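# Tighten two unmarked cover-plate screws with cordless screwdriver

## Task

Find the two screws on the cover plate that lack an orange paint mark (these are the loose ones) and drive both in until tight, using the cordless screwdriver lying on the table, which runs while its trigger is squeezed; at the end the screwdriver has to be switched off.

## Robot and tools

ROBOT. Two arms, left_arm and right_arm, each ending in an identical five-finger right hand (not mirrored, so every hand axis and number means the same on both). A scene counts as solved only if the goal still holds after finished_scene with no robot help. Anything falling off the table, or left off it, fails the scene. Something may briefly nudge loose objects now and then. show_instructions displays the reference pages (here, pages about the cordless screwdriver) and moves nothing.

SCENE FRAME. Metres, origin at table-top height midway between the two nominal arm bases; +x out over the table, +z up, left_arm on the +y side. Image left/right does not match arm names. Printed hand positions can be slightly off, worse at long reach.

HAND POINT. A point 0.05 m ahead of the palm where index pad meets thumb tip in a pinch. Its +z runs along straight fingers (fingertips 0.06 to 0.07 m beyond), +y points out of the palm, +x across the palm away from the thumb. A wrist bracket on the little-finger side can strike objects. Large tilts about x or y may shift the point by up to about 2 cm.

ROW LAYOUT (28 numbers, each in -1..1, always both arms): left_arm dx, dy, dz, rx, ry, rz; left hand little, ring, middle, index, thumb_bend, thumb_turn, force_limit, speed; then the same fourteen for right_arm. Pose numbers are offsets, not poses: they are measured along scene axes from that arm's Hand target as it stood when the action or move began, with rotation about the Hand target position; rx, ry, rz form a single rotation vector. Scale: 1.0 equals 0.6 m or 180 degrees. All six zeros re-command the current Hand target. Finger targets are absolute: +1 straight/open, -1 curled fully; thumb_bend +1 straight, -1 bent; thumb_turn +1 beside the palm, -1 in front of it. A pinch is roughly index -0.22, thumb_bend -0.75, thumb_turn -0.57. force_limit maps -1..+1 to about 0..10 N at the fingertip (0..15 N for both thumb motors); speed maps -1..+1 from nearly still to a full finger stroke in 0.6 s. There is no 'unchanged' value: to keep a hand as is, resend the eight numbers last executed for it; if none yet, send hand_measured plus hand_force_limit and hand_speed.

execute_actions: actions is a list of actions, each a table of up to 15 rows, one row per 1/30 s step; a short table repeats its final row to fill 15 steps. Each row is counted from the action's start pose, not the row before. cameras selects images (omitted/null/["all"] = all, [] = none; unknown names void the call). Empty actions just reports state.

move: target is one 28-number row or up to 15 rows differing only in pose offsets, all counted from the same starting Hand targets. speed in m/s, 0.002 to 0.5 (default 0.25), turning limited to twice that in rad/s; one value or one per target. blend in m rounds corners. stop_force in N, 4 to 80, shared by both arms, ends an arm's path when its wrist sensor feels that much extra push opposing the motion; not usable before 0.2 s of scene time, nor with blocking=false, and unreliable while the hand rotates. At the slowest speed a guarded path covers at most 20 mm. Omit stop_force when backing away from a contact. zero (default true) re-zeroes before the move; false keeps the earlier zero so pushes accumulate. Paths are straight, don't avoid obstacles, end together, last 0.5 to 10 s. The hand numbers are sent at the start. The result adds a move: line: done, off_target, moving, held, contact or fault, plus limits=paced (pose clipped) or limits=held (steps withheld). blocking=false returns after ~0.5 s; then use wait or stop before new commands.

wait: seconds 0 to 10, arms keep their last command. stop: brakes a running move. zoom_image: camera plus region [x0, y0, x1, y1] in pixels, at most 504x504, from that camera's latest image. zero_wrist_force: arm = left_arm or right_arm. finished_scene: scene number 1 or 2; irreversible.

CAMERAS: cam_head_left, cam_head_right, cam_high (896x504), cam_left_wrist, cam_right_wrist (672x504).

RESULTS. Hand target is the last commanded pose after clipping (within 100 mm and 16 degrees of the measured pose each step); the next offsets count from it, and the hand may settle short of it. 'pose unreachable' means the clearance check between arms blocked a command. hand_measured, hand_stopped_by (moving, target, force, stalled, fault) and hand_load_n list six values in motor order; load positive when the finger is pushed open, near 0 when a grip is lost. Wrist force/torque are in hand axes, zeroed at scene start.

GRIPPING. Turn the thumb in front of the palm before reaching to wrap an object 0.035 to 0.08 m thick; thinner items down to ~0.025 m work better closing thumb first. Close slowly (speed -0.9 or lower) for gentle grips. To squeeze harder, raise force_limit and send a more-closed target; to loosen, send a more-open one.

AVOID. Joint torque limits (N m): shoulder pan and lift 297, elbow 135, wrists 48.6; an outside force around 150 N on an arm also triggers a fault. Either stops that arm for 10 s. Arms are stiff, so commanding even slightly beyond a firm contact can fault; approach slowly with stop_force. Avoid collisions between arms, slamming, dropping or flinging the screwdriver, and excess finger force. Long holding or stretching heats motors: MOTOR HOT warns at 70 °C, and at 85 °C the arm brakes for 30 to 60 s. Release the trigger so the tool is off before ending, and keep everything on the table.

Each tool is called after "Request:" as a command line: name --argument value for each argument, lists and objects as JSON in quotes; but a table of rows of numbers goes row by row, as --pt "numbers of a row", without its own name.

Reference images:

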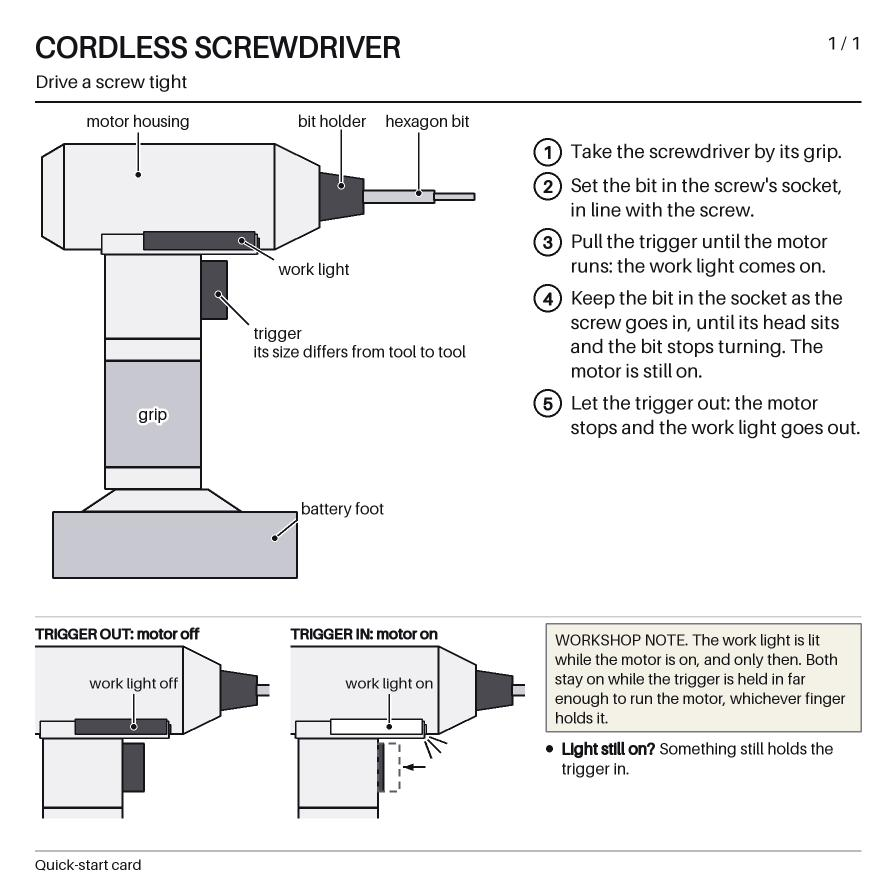

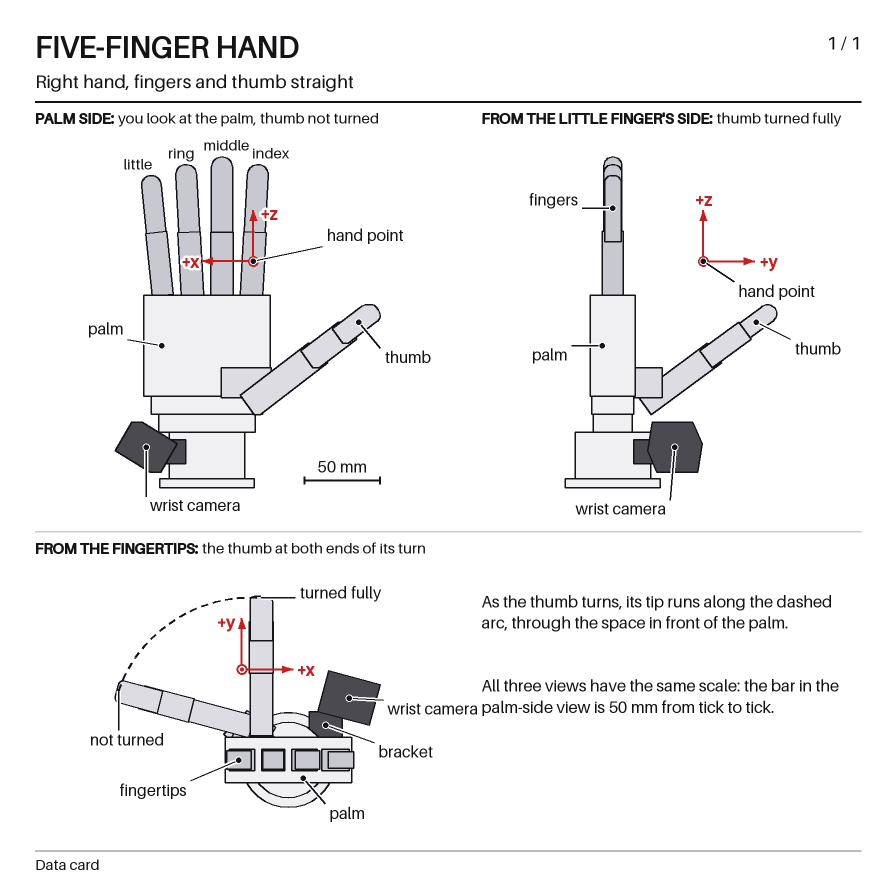

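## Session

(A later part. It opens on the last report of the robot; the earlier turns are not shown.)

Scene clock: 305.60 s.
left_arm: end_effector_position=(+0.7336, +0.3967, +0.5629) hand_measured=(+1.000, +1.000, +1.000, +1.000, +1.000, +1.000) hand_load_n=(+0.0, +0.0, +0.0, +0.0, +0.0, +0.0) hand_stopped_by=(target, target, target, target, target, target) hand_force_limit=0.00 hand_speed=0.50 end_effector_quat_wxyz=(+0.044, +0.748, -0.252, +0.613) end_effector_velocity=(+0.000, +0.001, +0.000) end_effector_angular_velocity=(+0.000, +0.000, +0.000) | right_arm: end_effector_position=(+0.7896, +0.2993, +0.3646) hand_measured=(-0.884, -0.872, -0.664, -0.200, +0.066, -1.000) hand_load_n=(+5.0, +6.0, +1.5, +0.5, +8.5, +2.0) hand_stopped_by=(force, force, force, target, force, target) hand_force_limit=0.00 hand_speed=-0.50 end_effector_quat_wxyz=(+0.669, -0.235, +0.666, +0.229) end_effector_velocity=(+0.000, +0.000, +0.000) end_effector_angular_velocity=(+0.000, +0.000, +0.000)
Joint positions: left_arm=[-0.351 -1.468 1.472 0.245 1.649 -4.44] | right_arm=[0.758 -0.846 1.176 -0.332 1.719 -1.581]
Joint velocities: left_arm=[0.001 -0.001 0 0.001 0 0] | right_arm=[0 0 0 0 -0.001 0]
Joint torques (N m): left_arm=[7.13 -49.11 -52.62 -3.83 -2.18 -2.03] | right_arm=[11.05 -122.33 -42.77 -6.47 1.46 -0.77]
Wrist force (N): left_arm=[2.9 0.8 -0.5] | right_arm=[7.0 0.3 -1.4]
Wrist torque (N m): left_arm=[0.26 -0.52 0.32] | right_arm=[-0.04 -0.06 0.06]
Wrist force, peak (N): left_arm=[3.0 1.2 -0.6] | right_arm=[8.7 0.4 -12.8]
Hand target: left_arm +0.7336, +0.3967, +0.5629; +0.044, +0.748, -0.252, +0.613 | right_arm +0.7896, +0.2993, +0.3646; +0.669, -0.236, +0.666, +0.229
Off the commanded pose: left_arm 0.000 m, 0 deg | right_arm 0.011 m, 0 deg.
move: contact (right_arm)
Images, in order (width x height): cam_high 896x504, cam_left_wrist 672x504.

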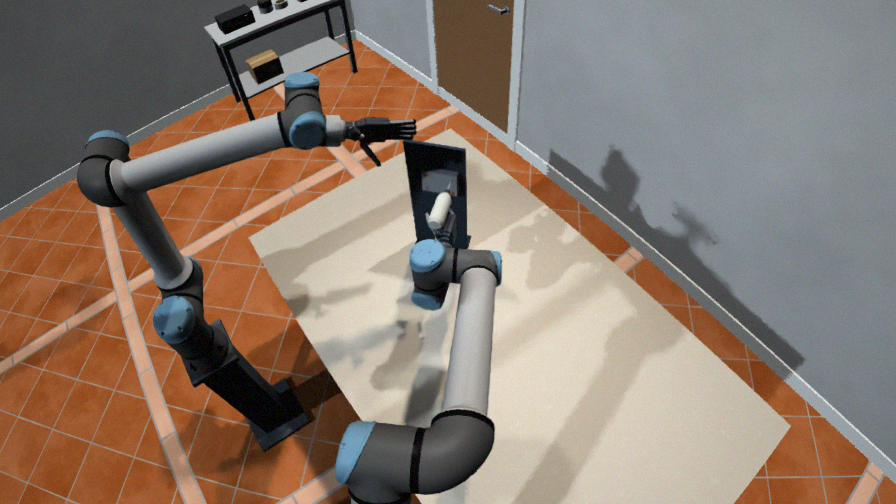

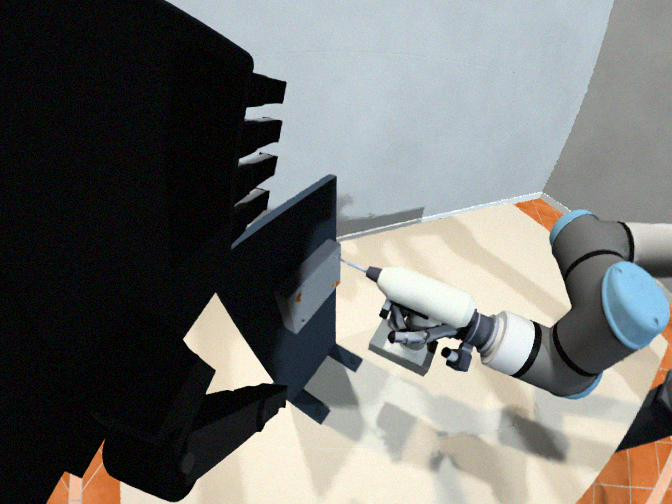

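Request:
move --pt "0 0 0 0 0 0 1 1 1 1 1 1 0 0.5 -0.00273 -0.00191 0 0 0 0 -0.98 -0.98 -1 -0.2 -0.98 -1 0.0 -0.5" --pt "0 0 0 0 0 0 1 1 1 1 1 1 0 0.5 -0.00933 0.00751 0.00167 0 0 0 -0.98 -0.98 -1 -0.2 -0.98 -1 0.0 -0.5" --pt "0 0 0 0 0 0 1 1 1 1 1 1 0 0.5 -0.00264 0.01219 0.00167 0 0 0 -0.98 -0.98 -1 -0.2 -0.98 -1 0.0 -0.5" --speed 0.015 --cameras '[]'

Request:
move --target '[0,0,0,0,0,0,1,1,1,1,1,1,0,0.5,0.0096,-0.0137,0,0,0,0,-0.98,-0.98,-1,-0.2,-0.98,-1,0.0,-0.5]' --speed 0.005 --stop_force 4 --cameras '["cam_left_wrist"]'

Request:
zoom_image --camera "cam_left_wrist" --region '[325, 237, 367, 273]'

Scene clock: 307.33 s.
left_arm: end_effector_position=(+0.7336, +0.3967, +0.5629) hand_measured=(+1.000, +1.000, +1.000, +1.000, +1.000, +1.000) hand_load_n=(+0.0, +0.0, +0.0, +0.0, +0.0, +0.0) hand_stopped_by=(target, target, target, target, target, target) hand_force_limit=0.00 hand_speed=0.50 end_effector_quat_wxyz=(+0.044, +0.748, -0.252, +0.613) end_effector_velocity=(+0.001, +0.002, -0.001) end_effector_angular_velocity=(+0.001, +0.000, +0.001) | right_arm: end_effector_position=(+0.7880, +0.3067, +0.3656) hand_measured=(-0.884, -0.872, -0.664, -0.200, +0.066, -1.000) hand_load_n=(+5.0, +6.0, +1.0, +0.0, +8.5, +2.0) hand_stopped_by=(force, force, force, target, force, target) hand_force_limit=0.00 hand_speed=-0.50 end_effector_quat_wxyz=(+0.669, -0.236, +0.666, +0.229) end_effector_velocity=(-0.001, -0.001, +0.001) end_effector_angular_velocity=(+0.000, +0.000, +0.000)
Joint positions: left_arm=[-0.351 -1.468 1.472 0.245 1.649 -4.44] | right_arm=[0.764 -0.837 1.159 -0.323 1.726 -1.581]
Joint velocities: left_arm=[0.002 0.001 0 0 0.001 0.002] | right_arm=[0 -0.002 0.003 -0.001 0 0]
Joint torques (N m): left_arm=[6.36 -50.65 -53.68 -3.19 -1.29 -1.82] | right_arm=[-14.84 -123.59 -41.73 -4.9 -0.83 -1.29]
Wrist force (N): left_arm=[2.6 1.0 -0.7] | right_arm=[6.9 0.5 -1.3]
Wrist torque (N m): left_arm=[0.30 -0.47 0.31] | right_arm=[-0.02 -0.04 0.06]
Wrist force, peak (N): left_arm=[2.9 1.2 -0.8] | right_arm=[7.3 0.3 -1.8]
Hand target: left_arm +0.7336, +0.3967, +0.5629; +0.044, +0.748, -0.252, +0.613 | right_arm +0.7880, +0.3067, +0.3657; +0.669, -0.236, +0.666, +0.229
Off the commanded pose: left_arm 0.000 m, 0 deg | right_arm 0.000 m, 0 deg.
move: done
No camera images: "cameras" was empty.

Scene clock: 309.40 s.
left_arm: end_effector_position=(+0.7336, +0.3967, +0.5629) hand_measured=(+1.000, +1.000, +1.000, +1.000, +1.000, +1.000) hand_load_n=(+0.0, +0.0, +0.0, +0.0, +0.0, +0.0) hand_stopped_by=(target, target, target, target, target, target) hand_force_limit=0.00 hand_speed=0.50 end_effector_quat_wxyz=(+0.044, +0.748, -0.252, +0.613) end_effector_velocity=(+0.000, +0.001, +0.001) end_effector_angular_velocity=(-0.001, -0.001, +0.001) | right_arm: end_effector_position=(+0.7903, +0.3033, +0.3657) hand_measured=(-0.884, -0.872, -0.664, -0.200, +0.066, -1.000) hand_load_n=(+5.5, +7.0, +2.0, +0.0, +8.0, +2.5) hand_stopped_by=(force, force, force, target, force, target) hand_force_limit=0.00 hand_speed=-0.50 end_effector_quat_wxyz=(+0.669, -0.236, +0.666, +0.229) end_effector_velocity=(+0.000, +0.000, -0.001) end_effector_angular_velocity=(+0.000, +0.000, +0.000)
Joint positions: left_arm=[-0.351 -1.468 1.472 0.245 1.649 -4.44] | right_arm=[0.76 -0.84 1.164 -0.325 1.722 -1.581]
Joint velocities: left_arm=[0.001 -0.001 0 0 0 -0.001] | right_arm=[0 0.001 0 -0.001 0 0]
Joint torques (N m): left_arm=[7.19 -48.98 -51.78 -3.33 -2.08 -1.86] | right_arm=[11.89 -104.23 -51.26 -1.78 2.81 -0.11]
Wrist force (N): left_arm=[2.4 1.0 -0.8] | right_arm=[6.1 2.8 -1.4]
Wrist torque (N m): left_arm=[0.30 -0.44 0.30] | right_arm=[-0.31 -0.07 -0.06]
Wrist force, peak (N): left_arm=[2.8 1.4 -0.8] | right_arm=[6.8 4.0 -2.1]
Hand target: left_arm +0.7336, +0.3967, +0.5629; +0.044, +0.748, -0.252, +0.613 | right_arm +0.7903, +0.3033, +0.3657; +0.669, -0.236, +0.666, +0.229
Off the commanded pose: left_arm 0.000 m, 0 deg | right_arm 0.006 m, 0 deg.
move: contact (right_arm)
Images, in order (width x height): cam_left_wrist 672x504.

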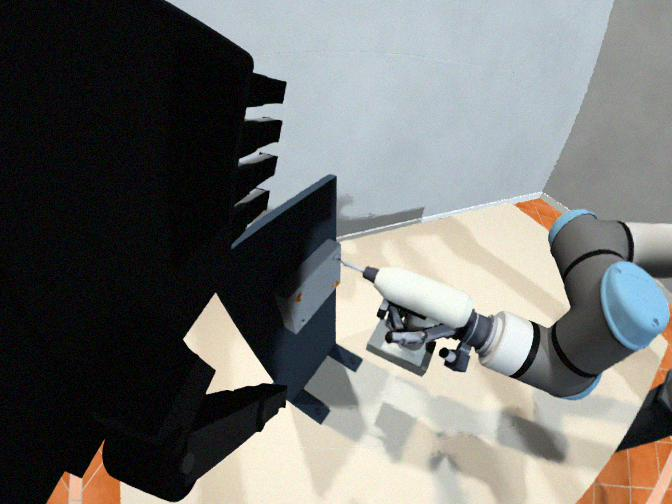

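Scaled by 12.000 from the camera's 672x504 image, which has a finer 960x720 frame.

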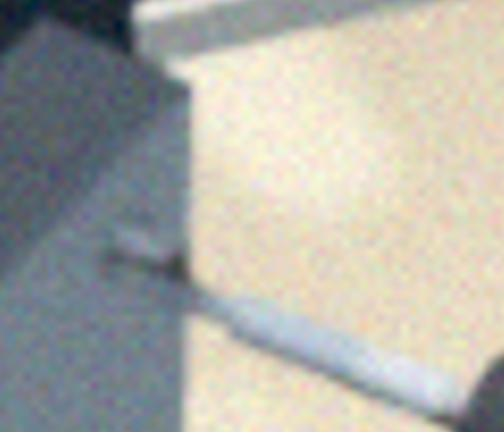

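Request:
move --pt "0 0 0 0 0 0 1 1 1 1 1 1 0 0.5 -0.00144 0.00205 0 0 0 0 -0.98 -0.98 -1 -0.95 -0.98 -1 0.0 -0.8" --pt "0 0 0 0 0 0 1 1 1 1 1 1 0 0.5 -0.00854 -0.00293 0 0 0 0 -0.98 -0.98 -1 -0.95 -0.98 -1 0.0 -0.8" --pt "0 0 0 0 0 0 1 1 1 1 1 1 0 0.5 -0.00366 -0.00989 -0.0007 0 0 0 -0.98 -0.98 -1 -0.95 -0.98 -1 0.0 -0.8" --speed 0.015 --cameras '[]'

Request:
move --target '[0,0,0,0,0,0,1,1,1,1,1,1,0,0.5,0.0137,0.0096,0,0,0,0,-0.98,-0.98,-1,-0.95,-0.98,-1,0.0,-0.8]' --speed 0.005 --stop_force 8 --cameras '["cam_left_wrist"]'

Request:
zoom_image --camera "cam_left_wrist" --region '[325, 237, 367, 273]'

Scene clock: 311.70 s.
left_arm: end_effector_position=(+0.7336, +0.3967, +0.5629) hand_measured=(+1.000, +1.000, +1.000, +1.000, +1.000, +1.000) hand_load_n=(+0.0, +0.0, +0.0, +0.0, +0.0, -0.5) hand_stopped_by=(target, target, target, target, target, target) hand_force_limit=0.00 hand_speed=0.50 end_effector_quat_wxyz=(+0.044, +0.748, -0.252, +0.613) end_effector_velocity=(+0.001, +0.002, +0.000) end_effector_angular_velocity=(+0.000, +0.000, +0.003) | right_arm: end_effector_position=(+0.7881, +0.2974, +0.3653) hand_measured=(-0.884, -0.872, -0.664, -0.754, +0.066, -1.000) hand_load_n=(+4.5, +5.5, +1.0, +5.0, +9.0, +2.0) hand_stopped_by=(force, force, force, force, force, target) hand_force_limit=0.00 hand_speed=-0.80 end_effector_quat_wxyz=(+0.669, -0.236, +0.666, +0.229) end_effector_velocity=(+0.000, +0.000, +0.000) end_effector_angular_velocity=(+0.001, -0.001, +0.000)
Joint positions: left_arm=[-0.351 -1.468 1.472 0.245 1.649 -4.44] | right_arm=[0.758 -0.85 1.183 -0.334 1.719 -1.581]
Joint velocities: left_arm=[0.002 0 0 0 -0.001 0] | right_arm=[0 0 0 -0.002 0 0]
Joint torques (N m): left_arm=[8.32 -44.27 -51.5 -3.33 -1.94 -1.33] | right_arm=[14.98 -103.66 -51.93 -1.81 1.88 0.81]
Wrist force (N): left_arm=[2.4 1.0 -0.3] | right_arm=[7.1 0.4 -2.0]
Wrist torque (N m): left_arm=[0.27 -0.44 0.29] | right_arm=[-0.01 -0.07 0.07]
Wrist force, peak (N): left_arm=[3.1 1.0 -0.6] | right_arm=[7.4 0.1 -2.1]
Hand target: left_arm +0.7336, +0.3967, +0.5629; +0.044, +0.748, -0.252, +0.613 | right_arm +0.7881, +0.2974, +0.3652; +0.669, -0.236, +0.666, +0.229
Off the commanded pose: left_arm 0.000 m, 0 deg | right_arm 0.000 m, 0 deg.
move: done
No camera images: "cameras" was empty.

Scene clock: 313.33 s.
left_arm: end_effector_position=(+0.7336, +0.3967, +0.5629) hand_measured=(+1.000, +1.000, +1.000, +1.000, +1.000, +1.000) hand_load_n=(-0.5, +0.0, +0.0, +0.0, +0.0, +0.0) hand_stopped_by=(target, target, target, target, target, target) hand_force_limit=0.00 hand_speed=0.50 end_effector_quat_wxyz=(+0.044, +0.748, -0.252, +0.613) end_effector_velocity=(+0.000, +0.000, +0.000) end_effector_angular_velocity=(+0.000, -0.001, +0.001) | right_arm: end_effector_position=(+0.7906, +0.2991, +0.3651) hand_measured=(-0.884, -0.872, -0.664, -0.752, +0.066, -1.000) hand_load_n=(+3.5, +4.5, +0.5, +5.0, +9.5, +2.0) hand_stopped_by=(force, force, force, force, force, target) hand_force_limit=0.00 hand_speed=-0.80 end_effector_quat_wxyz=(+0.669, -0.236, +0.666, +0.229) end_effector_velocity=(+0.000, +0.000, -0.001) end_effector_angular_velocity=(+0.000, +0.001, +0.000)
Joint positions: left_arm=[-0.351 -1.468 1.472 0.245 1.649 -4.44] | right_arm=[0.757 -0.846 1.175 -0.33 1.718 -1.581]
Joint velocities: left_arm=[0 0 0 -0.001 -0.001 0] | right_arm=[0 0.001 0 0 0 0]
Joint torques (N m): left_arm=[6.33 -45.82 -51.97 -3.49 -1.17 -1.56] | right_arm=[9.81 -124.41 -46.9 -7.02 1.51 1]
Wrist force (N): left_arm=[2.7 1.2 -0.2] | right_arm=[10.4 1.0 -6.4]
Wrist torque (N m): left_arm=[0.29 -0.51 0.32] | right_arm=[-0.02 0.15 0.11]
Wrist force, peak (N): left_arm=[3.0 1.1 -0.7] | right_arm=[12.0 0.8 -14.2]
Hand target: left_arm +0.7336, +0.3967, +0.5629; +0.044, +0.748, -0.252, +0.613 | right_arm +0.7905, +0.2991, +0.3651; +0.669, -0.236, +0.666, +0.229
Off the commanded pose: left_arm 0.000 m, 0 deg | right_arm 0.007 m, 0 deg.
move: contact (right_arm)
Images, in order (width x height): cam_left_wrist 672x504.

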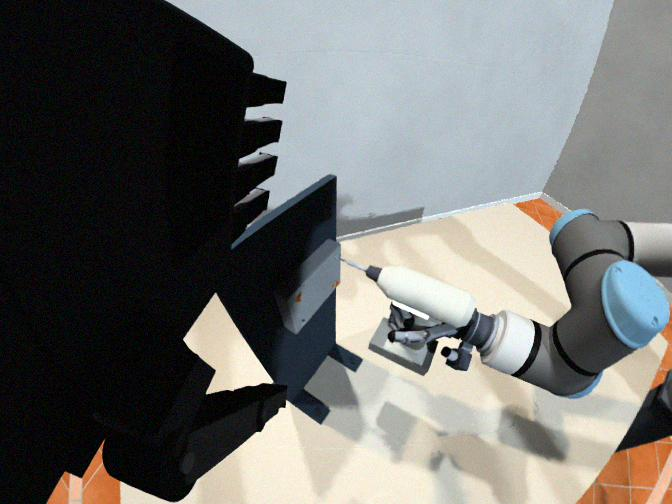

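Scaled by 12.000 from the camera's 672x504 image, which has a finer 960x720 frame.

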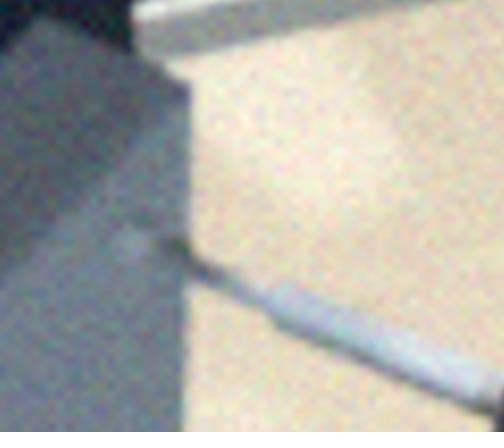

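Request:
move --target '[0,0,0,0,0,0,1,1,1,1,1,1,0,0.5,0,0,-0.0015,0,0,0,-0.98,-0.98,-1,-0.95,-0.98,-1,0.0,-0.8]' --speed 0.005 --cameras '[]'

Request:
move --target '[0,0,0,0,0,0,1,1,1,1,1,1,0,0.5,0.0137,0.0096,0,0,0,0,-0.98,-0.98,-1,-0.95,-0.98,-1,0.0,-0.8]' --speed 0.004 --stop_force 8 --cameras '[]'

Scene clock: 314.17 s.
left_arm: end_effector_position=(+0.7336, +0.3967, +0.5629) hand_measured=(+1.000, +1.000, +1.000, +1.000, +1.000, +1.000) hand_load_n=(+0.0, +0.0, +0.0, +0.0, -0.5, +0.0) hand_stopped_by=(target, target, target, target, target, target) hand_force_limit=0.00 hand_speed=0.50 end_effector_quat_wxyz=(+0.044, +0.748, -0.252, +0.613) end_effector_velocity=(+0.000, -0.001, +0.000) end_effector_angular_velocity=(+0.000, +0.000, +0.000) | right_arm: end_effector_position=(+0.7905, +0.2991, +0.3643) hand_measured=(-0.884, -0.872, -0.664, -0.752, +0.066, -1.000) hand_load_n=(+4.0, +5.0, +0.5, +4.5, +9.5, +1.5) hand_stopped_by=(force, force, force, force, force, target) hand_force_limit=0.00 hand_speed=-0.80 end_effector_quat_wxyz=(+0.669, -0.236, +0.666, +0.229) end_effector_velocity=(+0.000, +0.000, -0.001) end_effector_angular_velocity=(+0.000, +0.000, +0.000)
Joint positions: left_arm=[-0.351 -1.468 1.472 0.245 1.649 -4.44] | right_arm=[0.757 -0.845 1.176 -0.332 1.718 -1.581]
Joint velocities: left_arm=[-0.001 0 0 0 -0.001 0] | right_arm=[0 0.001 0 0 0 0]
Joint torques (N m): left_arm=[7.53 -46.78 -52.28 -3.2 -1.79 -1.12] | right_arm=[12.69 -103.92 -40.82 -5.65 1.41 1.06]
Wrist force (N): left_arm=[2.6 1.0 -0.3] | right_arm=[5.8 -0.2 -2.8]
Wrist torque (N m): left_arm=[0.27 -0.48 0.31] | right_arm=[-0.02 -0.21 0.03]
Wrist force, peak (N): left_arm=[2.9 1.0 -0.3] | right_arm=[12.0 1.1 -7.1]
Hand target: left_arm +0.7336, +0.3967, +0.5629; +0.044, +0.748, -0.252, +0.613 | right_arm +0.7905, +0.2991, +0.3642; +0.669, -0.236, +0.666, +0.229
Off the commanded pose: left_arm 0.000 m, 0 deg | right_arm 0.000 m, 0 deg.
move: done
No camera images: "cameras" was empty.

Scene clock: 315.33 s.
left_arm: end_effector_position=(+0.7336, +0.3967, +0.5629) hand_measured=(+1.000, +1.000, +1.000, +1.000, +1.000, +1.000) hand_load_n=(+0.0, +0.0, +0.0, +0.0, +0.0, +0.0) hand_stopped_by=(target, target, target, target, target, target) hand_force_limit=0.00 hand_speed=0.50 end_effector_quat_wxyz=(+0.044, +0.748, -0.252, +0.613) end_effector_velocity=(+0.000, +0.000, +0.000) end_effector_angular_velocity=(+0.001, +0.000, -0.001) | right_arm: end_effector_position=(+0.7908, +0.2994, +0.3642) hand_measured=(-0.884, -0.872, -0.664, -0.752, +0.066, -1.000) hand_load_n=(+4.5, +5.0, +0.5, +5.0, +10.0, +1.5) hand_stopped_by=(force, force, force, force, force, target) hand_force_limit=0.00 hand_speed=-0.80 end_effector_quat_wxyz=(+0.669, -0.236, +0.666, +0.229) end_effector_velocity=(+0.000, +0.000, +0.000) end_effector_angular_velocity=(+0.000, +0.000, +0.000)
Joint positions: left_arm=[-0.351 -1.468 1.472 0.245 1.649 -4.44] | right_arm=[0.757 -0.844 1.174 -0.331 1.718 -1.581]
Joint velocities: left_arm=[-0.001 0 0 0.001 0 0] | right_arm=[0 0 0 0 0 0]
Joint torques (N m): left_arm=[6.55 -43.98 -50.28 -3.12 -1.99 -1.4] | right_arm=[1.65 -118.28 -45.5 -4.67 1.27 1.04]
Wrist force (N): left_arm=[2.5 1.2 0.0] | right_arm=[6.3 -0.5 -7.5]
Wrist torque (N m): left_arm=[0.29 -0.48 0.32] | right_arm=[0.21 -0.20 0.05]
Wrist force, peak (N): left_arm=[2.9 1.0 -0.6] | right_arm=[8.2 0.1 -16.8]
Hand target: left_arm +0.7336, +0.3967, +0.5629; +0.044, +0.748, -0.252, +0.613 | right_arm +0.7908, +0.2994, +0.3642; +0.669, -0.236, +0.666, +0.229
Off the commanded pose: left_arm 0.000 m, 0 deg | right_arm 0.010 m, 0 deg.
move: contact (right_arm)
No camera images: "cameras" was empty.

Request:
move --target '[0,0,0,0,0,0,1,1,1,1,1,1,0,0.5,-0.0007,0.001,0,0,0,0,-0.98,-0.98,-1,-0.95,-0.98,-1,0.0,-0.8]' --speed 0.005 --cameras '[]'

Request:
move --target '[0,0,0,0,0,0,1,1,1,1,1,1,0,0.5,0.0014,-0.002,0,0,0,0,-0.98,-0.98,-1,-0.95,-0.98,-1,0.0,-0.8]' --speed 0.005 --cameras '[]'

Scene clock: 316.30 s.
left_arm: end_effector_position=(+0.7336, +0.3967, +0.5629) hand_measured=(+1.000, +1.000, +1.000, +1.000, +1.000, +1.000) hand_load_n=(+0.0, +0.0, +0.0, +0.0, +0.0, +0.0) hand_stopped_by=(target, target, target, target, target, target) hand_force_limit=0.00 hand_speed=0.50 end_effector_quat_wxyz=(+0.044, +0.748, -0.252, +0.613) end_effector_velocity=(+0.000, +0.000, +0.000) end_effector_angular_velocity=(+0.001, +0.000, -0.001) | right_arm: end_effector_position=(+0.7904, +0.3000, +0.3642) hand_measured=(-0.884, -0.872, -0.664, -0.752, +0.066, -1.000) hand_load_n=(+4.0, +4.5, +0.5, +4.5, +10.5, +1.5) hand_stopped_by=(force, force, force, force, force, target) hand_force_limit=0.00 hand_speed=-0.80 end_effector_quat_wxyz=(+0.669, -0.236, +0.666, +0.229) end_effector_velocity=(+0.000, +0.000, -0.001) end_effector_angular_velocity=(-0.001, +0.001, +0.000)
Joint positions: left_arm=[-0.351 -1.468 1.472 0.245 1.649 -4.44] | right_arm=[0.758 -0.844 1.174 -0.331 1.719 -1.581]
Joint velocities: left_arm=[0 0 0 0 0 0.001] | right_arm=[0 0.001 0 0 0 0]
Joint torques (N m): left_arm=[6.93 -41.69 -49.26 -2.86 -1.87 -1.77] | right_arm=[12.81 -102.79 -53.27 -3.08 0.87 0.77]
Wrist force (N): left_arm=[2.5 1.0 -0.5] | right_arm=[7.6 -3.5 -13.0]
Wrist torque (N m): left_arm=[0.29 -0.47 0.31] | right_arm=[0.52 -0.27 0.16]
Wrist force, peak (N): left_arm=[2.8 1.1 -0.6] | right_arm=[8.3 -1.6 -13.0]
Hand target: left_arm +0.7336, +0.3967, +0.5629; +0.044, +0.748, -0.252, +0.613 | right_arm +0.7904, +0.3000, +0.3642; +0.669, -0.236, +0.666, +0.229
Off the commanded pose: left_arm 0.000 m, 0 deg | right_arm 0.000 m, 0 deg.
move: done
No camera images: "cameras" was empty.

Scene clock: 317.00 s.
left_arm: end_effector_position=(+0.7336, +0.3967, +0.5629) hand_measured=(+1.000, +1.000, +1.000, +1.000, +1.000, +1.000) hand_load_n=(+0.0, +0.0, +0.0, +0.0, +0.0, +0.0) hand_stopped_by=(target, target, target, target, target, target) hand_force_limit=0.00 hand_speed=0.50 end_effector_quat_wxyz=(+0.044, +0.748, -0.252, +0.613) end_effector_velocity=(+0.000, +0.000, +0.000) end_effector_angular_velocity=(+0.000, +0.000, +0.000) | right_arm: end_effector_position=(+0.7912, +0.2988, +0.3641) hand_measured=(-0.884, -0.872, -0.664, -0.752, +0.066, -1.000) hand_load_n=(+5.0, +5.0, +0.5, +5.0, +10.0, +1.5) hand_stopped_by=(force, force, force, force, force, target) hand_force_limit=0.00 hand_speed=-0.80 end_effector_quat_wxyz=(+0.669, -0.236, +0.666, +0.229) end_effector_velocity=(+0.000, +0.000, +0.000) end_effector_angular_velocity=(+0.000, +0.000, +0.000)
Joint positions: left_arm=[-0.351 -1.468 1.472 0.245 1.649 -4.44] | right_arm=[0.756 -0.845 1.175 -0.331 1.718 -1.581]
Joint velocities: left_arm=[0 0 0 0 0.001 0] | right_arm=[0 0 0 0 0 0]
Joint torques (N m): left_arm=[6.98 -42.7 -49.88 -3.56 -1.55 -1.14] | right_arm=[-15.84 -118.84 -45.09 -6.25 0.59 1.05]
Wrist force (N): left_arm=[2.4 0.8 -0.2] | right_arm=[6.3 2.6 -9.2]
Wrist torque (N m): left_arm=[0.24 -0.46 0.30] | right_arm=[-0.05 -0.27 -0.05]
Wrist force, peak (N): left_arm=[2.9 1.3 -0.7] | right_arm=[7.8 -3.3 -12.1]
Hand target: left_arm +0.7336, +0.3967, +0.5629; +0.044, +0.748, -0.252, +0.613 | right_arm +0.7912, +0.2988, +0.3642; +0.669, -0.236, +0.666, +0.229
Off the commanded pose: left_arm 0.000 m, 0 deg | right_arm 0.000 m, 0 deg.
move: done
No camera images: "cameras" was empty.

Request:
move --target '[0,0,0,0,0,0,1,1,1,1,1,1,0,0.5,-0.0004,0.0006,0,0,0,0,-0.98,-0.98,-1,-0.95,-0.98,-1,0.0,-0.8]' --speed 0.005 --cameras '[]'

Request:
move --target '[0,0,0,0,0,0,1,1,1,1,1,1,0,0.5,0,0,0.001,0,0,0,-0.98,-0.98,-1,-0.95,-0.98,-1,0.0,-0.8]' --speed 0.005 --cameras '["cam_left_wrist"]'

Request:
zoom_image --camera "cam_left_wrist" --region '[325, 237, 367, 273]'

Scene clock: 317.93 s.
left_arm: end_effector_position=(+0.7336, +0.3967, +0.5629) hand_measured=(+1.000, +1.000, +1.000, +1.000, +1.000, +1.000) hand_load_n=(+0.0, +0.0, +0.0, +0.0, +0.0, +0.0) hand_stopped_by=(target, target, target, target, target, target) hand_force_limit=0.00 hand_speed=0.50 end_effector_quat_wxyz=(+0.044, +0.748, -0.252, +0.613) end_effector_velocity=(+0.000, +0.000, +0.000) end_effector_angular_velocity=(+0.001, -0.001, +0.000) | right_arm: end_effector_position=(+0.7910, +0.2992, +0.3642) hand_measured=(-0.884, -0.872, -0.664, -0.752, +0.066, -1.000) hand_load_n=(+4.5, +5.0, +0.5, +5.0, +9.5, +1.0) hand_stopped_by=(force, force, force, force, force, target) hand_force_limit=0.00 hand_speed=-0.80 end_effector_quat_wxyz=(+0.669, -0.236, +0.666, +0.229) end_effector_velocity=(+0.000, +0.000, -0.001) end_effector_angular_velocity=(-0.002, +0.002, +0.000)
Joint positions: left_arm=[-0.351 -1.468 1.472 0.245 1.649 -4.44] | right_arm=[0.757 -0.845 1.175 -0.331 1.718 -1.581]
Joint velocities: left_arm=[0 0 0 0 0 0.002] | right_arm=[0 0 0 0.002 0 0]
Joint torques (N m): left_arm=[10.69 -43.17 -50.92 -2.98 -2.13 -0.97] | right_arm=[10.31 -106.26 -52.17 -3.15 2.04 1.21]
Wrist force (N): left_arm=[2.4 1.2 -0.7] | right_arm=[7.4 0.8 -7.9]
Wrist torque (N m): left_arm=[0.33 -0.45 0.31] | right_arm=[0.10 -0.24 0.05]
Wrist force, peak (N): left_arm=[2.9 1.0 -1.1] | right_arm=[8.8 2.5 -12.7]
Hand target: left_arm +0.7336, +0.3967, +0.5629; +0.044, +0.748, -0.252, +0.613 | right_arm +0.7910, +0.2992, +0.3642; +0.669, -0.236, +0.666, +0.229
Off the commanded pose: left_arm 0.000 m, 0 deg | right_arm 0.000 m, 0 deg.
move: done
No camera images: "cameras" was empty.

Scene clock: 318.63 s.
left_arm: end_effector_position=(+0.7336, +0.3967, +0.5629) hand_measured=(+1.000, +1.000, +1.000, +1.000, +1.000, +1.000) hand_load_n=(-0.5, +0.0, +0.0, +0.0, +0.0, +0.0) hand_stopped_by=(target, target, target, target, target, target) hand_force_limit=0.00 hand_speed=0.50 end_effector_quat_wxyz=(+0.044, +0.748, -0.252, +0.613) end_effector_velocity=(+0.000, +0.000, -0.001) end_effector_angular_velocity=(-0.001, +0.001, +0.000) | right_arm: end_effector_position=(+0.7910, +0.2992, +0.3647) hand_measured=(-0.884, -0.872, -0.664, -0.752, +0.066, -1.000) hand_load_n=(+3.5, +4.0, +0.0, +5.0, +10.0, +1.5) hand_stopped_by=(force, force, force, force, force, target) hand_force_limit=0.00 hand_speed=-0.80 end_effector_quat_wxyz=(+0.669, -0.236, +0.666, +0.229) end_effector_velocity=(+0.000, +0.000, +0.000) end_effector_angular_velocity=(+0.001, +0.000, +0.000)
Joint positions: left_arm=[-0.351 -1.468 1.472 0.245 1.649 -4.44] | right_arm=[0.757 -0.845 1.174 -0.33 1.718 -1.581]
Joint velocities: left_arm=[0 0.001 0 0 0 -0.001] | right_arm=[0 0 0 0 0 0]
Joint torques (N m): left_arm=[7.67 -42.89 -50.81 -3.33 -1.74 -0.97] | right_arm=[7.14 -121.74 -57.45 -5.6 0.06 1.24]
Wrist force (N): left_arm=[2.6 0.9 -0.6] | right_arm=[10.3 0.9 -9.7]
Wrist torque (N m): left_arm=[0.28 -0.47 0.31] | right_arm=[0.13 -0.07 0.13]
Wrist force, peak (N): left_arm=[3.0 1.2 -0.7] | right_arm=[11.5 0.4 -16.8]
Hand target: left_arm +0.7336, +0.3967, +0.5629; +0.044, +0.748, -0.252, +0.613 | right_arm +0.7910, +0.2992, +0.3648; +0.669, -0.236, +0.666, +0.229
Off the commanded pose: left_arm 0.000 m, 0 deg | right_arm 0.000 m, 0 deg.
move: done
Images, in order (width x height): cam_left_wrist 672x504.

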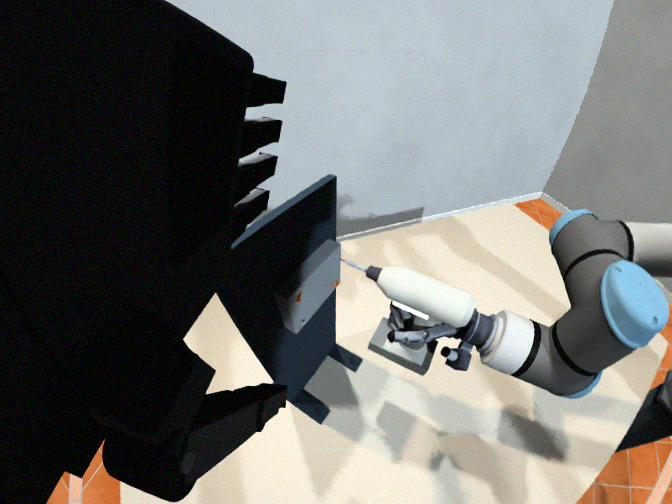

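Scaled by 12.000 from the camera's 672x504 image, which has a finer 960x720 frame.

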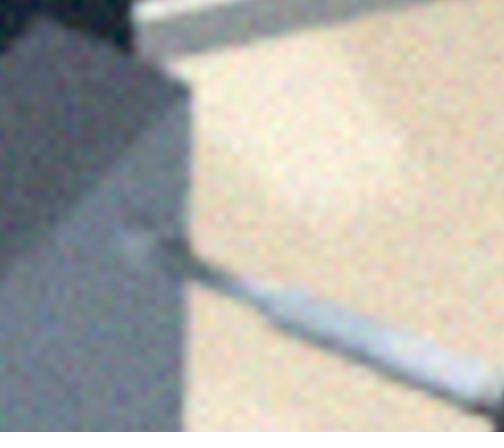

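Request:
move --target '[0,0,0,0,0,0,1,1,1,1,1,1,0,0.5,-0.0002,0.0003,-0.001,0,0,0,-0.98,-0.98,-1,-0.95,-0.98,-1,0.0,-0.8]' --speed 0.005 --cameras '[]'

Request:
wait --seconds 1.5 --cameras '[]'

Request:
move --target '[0,0,0,0,0,0,1,1,1,1,1,1,0,0.5,0.0137,0.0096,0,0,0,0,-0.98,-0.98,-1,-0.95,-0.98,-1,0.0,-0.8]' --speed 0.004 --stop_force 12 --cameras '[]'

Scene clock: 319.57 s.
left_arm: end_effector_position=(+0.7336, +0.3967, +0.5629) hand_measured=(+1.000, +1.000, +1.000, +1.000, +1.000, +1.000) hand_load_n=(+0.0, +0.0, -0.5, +0.0, +0.0, +0.0) hand_stopped_by=(target, target, target, target, target, target) hand_force_limit=0.00 hand_speed=0.50 end_effector_quat_wxyz=(+0.044, +0.748, -0.252, +0.613) end_effector_velocity=(+0.000, +0.000, -0.001) end_effector_angular_velocity=(+0.001, +0.000, +0.001) | right_arm: end_effector_position=(+0.7909, +0.2993, +0.3642) hand_measured=(-0.884, -0.872, -0.664, -0.752, +0.066, -1.000) hand_load_n=(+4.0, +4.5, +0.5, +4.5, +10.0, +1.5) hand_stopped_by=(force, force, force, force, force, target) hand_force_limit=0.00 hand_speed=-0.80 end_effector_quat_wxyz=(+0.669, -0.236, +0.666, +0.229) end_effector_velocity=(+0.000, +0.000, +0.000) end_effector_angular_velocity=(+0.000, +0.000, +0.000)
Joint positions: left_arm=[-0.351 -1.468 1.472 0.245 1.649 -4.44] | right_arm=[0.757 -0.844 1.175 -0.331 1.718 -1.581]
Joint velocities: left_arm=[0 0.001 0 0 -0.001 0.001] | right_arm=[0 0 0 -0.001 0 0]
Joint torques (N m): left_arm=[9.44 -41.61 -50.26 -3.05 -2.07 -0.81] | right_arm=[10.39 -103.36 -44.58 -6.13 2.09 0.99]
Wrist force (N): left_arm=[2.6 0.8 -0.5] | right_arm=[6.6 -0.4 -8.9]
Wrist torque (N m): left_arm=[0.26 -0.48 0.31] | right_arm=[0.25 -0.26 0.07]
Wrist force, peak (N): left_arm=[2.9 1.0 -0.6] | right_arm=[11.5 0.8 -16.7]
Hand target: left_arm +0.7336, +0.3967, +0.5629; +0.044, +0.748, -0.252, +0.613 | right_arm +0.7909, +0.2994, +0.3642; +0.669, -0.236, +0.666, +0.229
Off the commanded pose: left_arm 0.000 m, 0 deg | right_arm 0.000 m, 0 deg.
move: done
No camera images: "cameras" was empty.

Scene clock: 321.07 s.
left_arm: end_effector_position=(+0.7336, +0.3967, +0.5629) hand_measured=(+1.000, +1.000, +1.000, +1.000, +1.000, +1.000) hand_load_n=(+0.0, +0.0, +0.0, +0.0, +0.0, +0.0) hand_stopped_by=(target, target, target, target, target, target) hand_force_limit=0.00 hand_speed=0.50 end_effector_quat_wxyz=(+0.044, +0.748, -0.252, +0.613) end_effector_velocity=(+0.000, +0.000, +0.000) end_effector_angular_velocity=(+0.000, -0.001, +0.000) | right_arm: end_effector_position=(+0.7909, +0.2993, +0.3642) hand_measured=(-0.884, -0.872, -0.664, -0.752, +0.066, -1.000) hand_load_n=(+4.5, +5.0, +0.5, +5.0, +10.0, +1.0) hand_stopped_by=(force, force, force, force, force, target) hand_force_limit=0.00 hand_speed=-0.80 end_effector_quat_wxyz=(+0.669, -0.236, +0.666, +0.229) end_effector_velocity=(+0.000, +0.000, +0.000) end_effector_angular_velocity=(+0.000, +0.000, +0.000)
Joint positions: left_arm=[-0.351 -1.468 1.472 0.245 1.649 -4.44] | right_arm=[0.757 -0.844 1.175 -0.331 1.718 -1.581]
Joint velocities: left_arm=[0 -0.001 0 0 0 0.001] | right_arm=[0 0 0 0 0 0]
Joint torques (N m): left_arm=[7.13 -35.51 -49.35 -3.13 -2.32 -1.23] | right_arm=[10.9 -106.24 -44.47 -2.19 0.03 0.96]
Wrist force (N): left_arm=[2.5 1.0 -0.5] | right_arm=[6.0 -0.7 -7.4]
Wrist torque (N m): left_arm=[0.30 -0.47 0.31] | right_arm=[0.16 -0.27 0.04]
Wrist force, peak (N): left_arm=[2.9 1.2 -0.8] | right_arm=[7.5 -0.6 -12.6]
Hand target: left_arm +0.7336, +0.3967, +0.5629; +0.044, +0.748, -0.252, +0.613 | right_arm +0.7909, +0.2994, +0.3642; +0.669, -0.236, +0.666, +0.229
Off the commanded pose: left_arm 0.000 m, 0 deg | right_arm 0.000 m, 0 deg.
wait: 1.50 s; at rest by 0.17 s
No camera images: "cameras" was empty.

Scene clock: 322.37 s.
left_arm: end_effector_position=(+0.7336, +0.3967, +0.5629) hand_measured=(+1.000, +1.000, +1.000, +1.000, +1.000, +1.000) hand_load_n=(+0.0, +0.0, -0.5, +0.0, +0.0, +0.0) hand_stopped_by=(target, target, target, target, target, target) hand_force_limit=0.00 hand_speed=0.50 end_effector_quat_wxyz=(+0.044, +0.748, -0.252, +0.613) end_effector_velocity=(+0.000, -0.001, +0.000) end_effector_angular_velocity=(-0.001, +0.000, +0.000) | right_arm: end_effector_position=(+0.7916, +0.3000, +0.3641) hand_measured=(-0.884, -0.872, -0.664, -0.752, +0.066, -1.000) hand_load_n=(+4.0, +4.0, +0.5, +4.5, +11.0, +0.0) hand_stopped_by=(force, force, force, force, force, target) hand_force_limit=0.00 hand_speed=-0.80 end_effector_quat_wxyz=(+0.669, -0.236, +0.666, +0.229) end_effector_velocity=(+0.000, +0.000, +0.001) end_effector_angular_velocity=(+0.001, -0.001, +0.000)
Joint positions: left_arm=[-0.351 -1.468 1.472 0.245 1.649 -4.44] | right_arm=[0.757 -0.843 1.172 -0.33 1.718 -1.581]
Joint velocities: left_arm=[-0.001 0 0 0 -0.001 -0.001] | right_arm=[0 -0.001 0 0 0 0]
Joint torques (N m): left_arm=[3.65 -38.94 -49.14 -2.92 -1.32 -1.02] | right_arm=[6.03 -123.39 -48.22 -8.46 1.51 0.96]
Wrist force (N): left_arm=[2.4 1.1 -0.4] | right_arm=[10.0 1.0 -17.2]
Wrist torque (N m): left_arm=[0.30 -0.45 0.31] | right_arm=[0.41 -0.35 -0.78]
Wrist force, peak (N): left_arm=[2.9 0.9 -0.7] | right_arm=[10.6 0.6 -23.9]
Hand target: left_arm +0.7336, +0.3967, +0.5629; +0.044, +0.748, -0.252, +0.613 | right_arm +0.7915, +0.3001, +0.3641; +0.669, -0.236, +0.666, +0.229
Off the commanded pose: left_arm 0.000 m, 0 deg | right_arm 0.009 m, 0 deg.
move: contact (right_arm)
No camera images: "cameras" was empty.

Request:
move --target '[0,0,0,0,0,0,1,1,1,1,1,1,0,0.5,0.0068,0.0048,0,0,0,0,-0.98,-0.98,-1,-0.95,-0.98,-1,0.0,-0.8]' --speed 0.004 --stop_force 10 --cameras '["cam_left_wrist"]'

Request:
zoom_image --camera "cam_left_wrist" --region '[325, 237, 367, 273]'

Scene clock: 323.67 s.
left_arm: end_effector_position=(+0.7336, +0.3967, +0.5629) hand_measured=(+1.000, +1.000, +1.000, +1.000, +1.000, +1.000) hand_load_n=(+0.0, +0.0, +0.0, +0.0, +0.0, +0.0) hand_stopped_by=(target, target, target, target, target, target) hand_force_limit=0.00 hand_speed=0.50 end_effector_quat_wxyz=(+0.044, +0.748, -0.252, +0.613) end_effector_velocity=(+0.000, +0.000, +0.000) end_effector_angular_velocity=(+0.001, +0.000, -0.001) | right_arm: end_effector_position=(+0.7917, +0.3002, +0.3641) hand_measured=(-0.884, -0.872, -0.664, -0.752, +0.066, -1.000) hand_load_n=(+4.0, +4.0, +0.0, +4.5, +11.5, +0.0) hand_stopped_by=(force, force, force, force, force, target) hand_force_limit=0.00 hand_speed=-0.80 end_effector_quat_wxyz=(+0.669, -0.236, +0.666, +0.229) end_effector_velocity=(+0.000, +0.000, +0.001) end_effector_angular_velocity=(+0.000, +0.000, +0.000)
Joint positions: left_arm=[-0.351 -1.468 1.472 0.245 1.649 -4.44] | right_arm=[0.757 -0.843 1.171 -0.33 1.718 -1.581]
Joint velocities: left_arm=[0 0 0 0 0 0.001] | right_arm=[0 -0.001 0 0.001 0 0]
Joint torques (N m): left_arm=[7.31 -36.39 -49.28 -3.31 -1.57 -0.7] | right_arm=[2.98 -125.5 -51.37 -9.7 0.65 0.87]
Wrist force (N): left_arm=[2.8 1.0 -0.8] | right_arm=[11.8 1.4 -23.2]
Wrist torque (N m): left_arm=[0.31 -0.50 0.32] | right_arm=[0.62 -0.26 -0.74]
Wrist force, peak (N): left_arm=[3.1 0.9 -0.5] | right_arm=[13.4 0.8 -30.7]
Hand target: left_arm +0.7336, +0.3967, +0.5629; +0.044, +0.748, -0.252, +0.613 | right_arm +0.7917, +0.3002, +0.3641; +0.669, -0.236, +0.666, +0.229
Off the commanded pose: left_arm 0.000 m, 0 deg | right_arm 0.005 m, 0 deg.
move: contact (right_arm)
Images, in order (width x height): cam_left_wrist 672x504.

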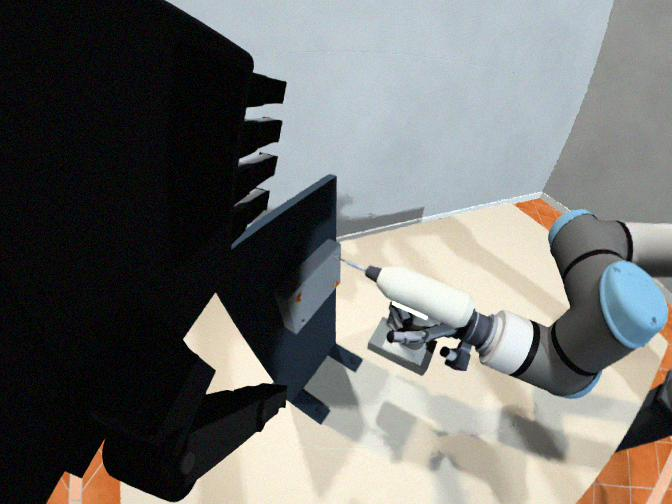

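Scaled by 12.000 from the camera's 672x504 image, which has a finer 960x720 frame.

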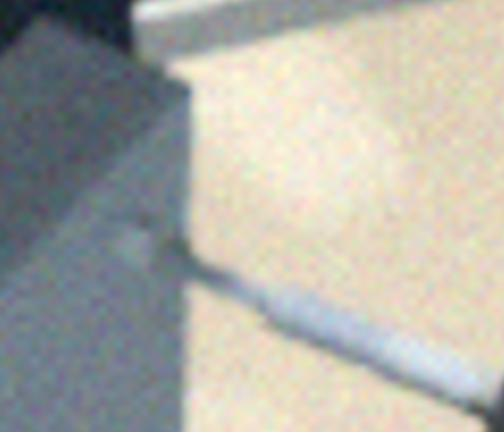

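Request:
wait --seconds 2 --cameras '["cam_right_wrist", "cam_left_wrist"]'

Request:
zoom_image --camera "cam_left_wrist" --region '[325, 237, 367, 273]'

Scene clock: 326.03 s.
left_arm: end_effector_position=(+0.7336, +0.3967, +0.5629) hand_measured=(+1.000, +1.000, +1.000, +1.000, +1.000, +1.000) hand_load_n=(+0.0, +0.0, +0.0, +0.0, +0.0, +0.0) hand_stopped_by=(target, target, target, target, target, target) hand_force_limit=0.00 hand_speed=0.50 end_effector_quat_wxyz=(+0.044, +0.748, -0.252, +0.613) end_effector_velocity=(+0.000, +0.000, -0.001) end_effector_angular_velocity=(+0.000, +0.001, +0.000) | right_arm: end_effector_position=(+0.7917, +0.3002, +0.3641) hand_measured=(-0.884, -0.872, -0.664, -0.752, +0.066, -1.000) hand_load_n=(+4.0, +4.0, +0.0, +4.5, +11.0, -0.5) hand_stopped_by=(force, force, force, force, force, target) hand_force_limit=0.00 hand_speed=-0.80 end_effector_quat_wxyz=(+0.669, -0.236, +0.666, +0.229) end_effector_velocity=(+0.000, +0.000, -0.001) end_effector_angular_velocity=(+0.000, +0.000, +0.000)
Joint positions: left_arm=[-0.351 -1.468 1.472 0.245 1.649 -4.44] | right_arm=[0.757 -0.843 1.171 -0.33 1.718 -1.581]
Joint velocities: left_arm=[0 0.001 0 0 -0.001 0] | right_arm=[0 0.001 0 -0.001 0 0]
Joint torques (N m): left_arm=[4.99 -36.67 -48.22 -2.73 -2.18 -1.01] | right_arm=[2.35 -124.5 -55.15 -7.32 1.7 0.98]
Wrist force (N): left_arm=[2.7 1.0 -0.7] | right_arm=[11.8 1.2 -22.7]
Wrist torque (N m): left_arm=[0.31 -0.48 0.32] | right_arm=[0.57 -0.28 -0.74]
Wrist force, peak (N): left_arm=[3.1 1.2 -0.5] | right_arm=[11.6 1.0 -23.3]
Hand target: left_arm +0.7336, +0.3967, +0.5629; +0.044, +0.748, -0.252, +0.613 | right_arm +0.7917, +0.3002, +0.3641; +0.669, -0.236, +0.666, +0.229
Off the commanded pose: left_arm 0.000 m, 0 deg | right_arm 0.005 m, 0 deg.
wait: 2.00 s; at rest from the start
Images, in order (width x height): cam_left_wrist 672x504, cam_right_wrist 672x504.

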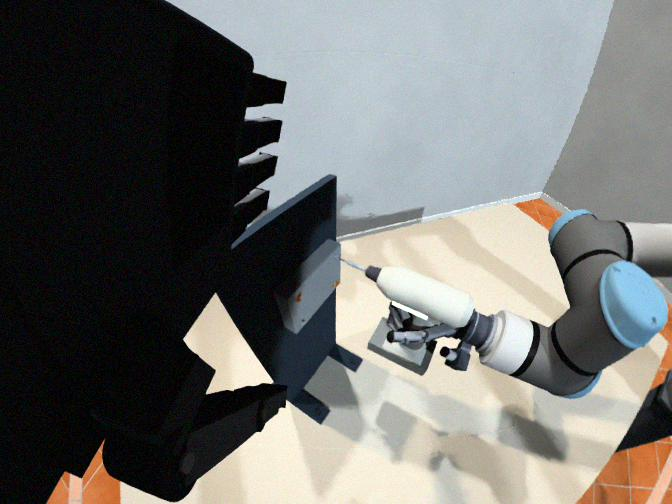

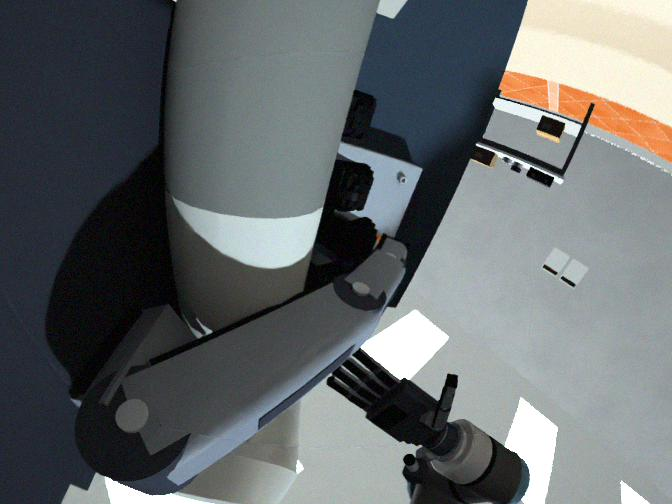

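Scaled by 12.000 from the camera's 672x504 image, which has a finer 960x720 frame.

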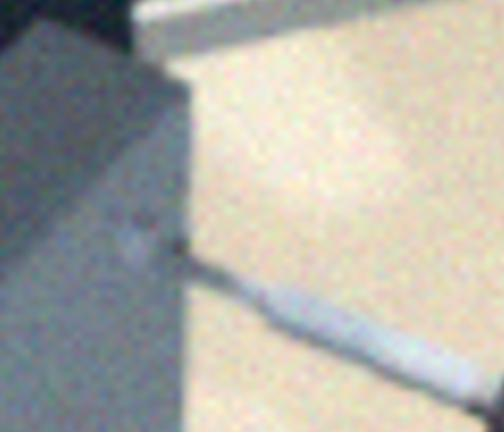

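Request:
zoom_image --camera "cam_left_wrist" --region '[270, 230, 354, 340]'

Request:
execute_actions --actions '[[[0,0,0,0,0,0,1,1,1,1,1,1,0,0.5,-0.0016,-0.0011,0,0,0,0,-0.98,-0.98,-1,-0.95,-0.98,-1,0.0,-0.8]]]' --cameras '["cam_high"]'

Request:
zoom_image --camera "cam_high" --region '[410, 165, 470, 205]'

Scaled by 4.582 from the camera's 672x504 image, which has a finer 960x720 frame.

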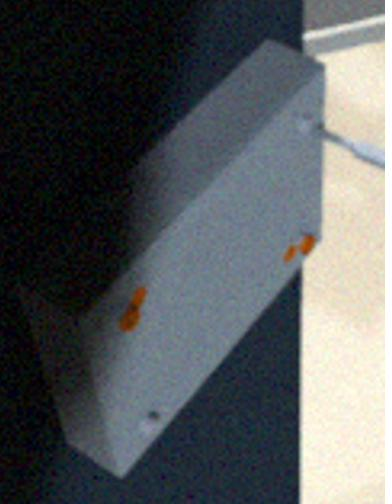

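Scene clock: 327.00 s.
left_arm: end_effector_position=(+0.7336, +0.3967, +0.5629) hand_measured=(+1.000, +1.000, +1.000, +1.000, +1.000, +1.000) hand_load_n=(+0.0, +0.0, +0.0, +0.0, +0.0, +0.0) hand_stopped_by=(target, target, target, target, target, target) hand_force_limit=0.00 hand_speed=0.50 end_effector_quat_wxyz=(+0.044, +0.748, -0.252, +0.613) end_effector_velocity=(+0.000, +0.001, +0.000) end_effector_angular_velocity=(+0.000, +0.000, +0.002) | right_arm: end_effector_position=(+0.7907, +0.2995, +0.3642) hand_measured=(-0.884, -0.872, -0.664, -0.752, +0.066, -1.000) hand_load_n=(+4.5, +6.0, +1.0, +5.5, +9.5, +2.5) hand_stopped_by=(force, force, force, force, force, target) hand_force_limit=0.00 hand_speed=-0.80 end_effector_quat_wxyz=(+0.669, -0.236, +0.666, +0.229) end_effector_velocity=(+0.000, +0.000, -0.001) end_effector_angular_velocity=(-0.001, +0.001, +0.000)
Joint positions: left_arm=[-0.351 -1.468 1.472 0.245 1.649 -4.44] | right_arm=[0.757 -0.844 1.174 -0.331 1.718 -1.581]
Joint velocities: left_arm=[0.001 0 0 0 0 0] | right_arm=[0 0.001 0 0.001 0 0]
Joint torques (N m): left_arm=[8.13 -36.42 -47.65 -2.83 -1.98 0.14] | right_arm=[20.27 -98.51 -44.19 1.67 -0.44 0.73]
Wrist force (N): left_arm=[3.0 0.9 -0.2] | right_arm=[0.7 0.5 14.9]
Wrist torque (N m): left_arm=[0.25 -0.54 0.33] | right_arm=[-0.35 -0.20 -1.02]
Wrist force, peak (N): left_arm=[3.0 0.9 -0.5] | right_arm=[11.7 1.2 -23.0]
Hand target: left_arm +0.7336, +0.3967, +0.5629; +0.044, +0.748, -0.252, +0.613 | right_arm +0.7907, +0.2995, +0.3641; +0.669, -0.236, +0.666, +0.229
Off the commanded pose: left_arm 0.000 m, 0 deg | right_arm 0.000 m, 0 deg.
Images, in order (width x height): cam_high 896x504.

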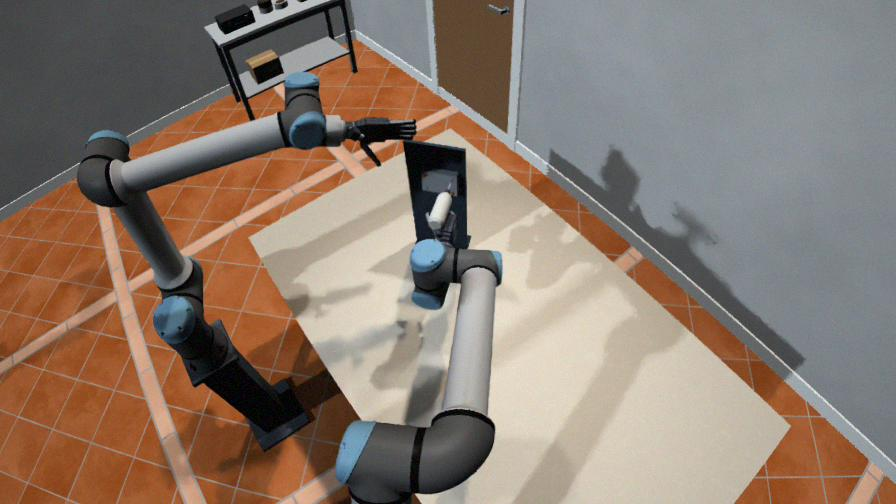

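Scaled by 8.400.

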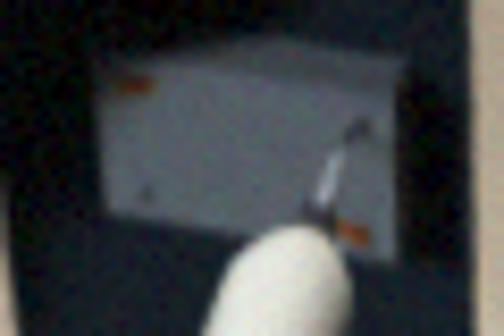

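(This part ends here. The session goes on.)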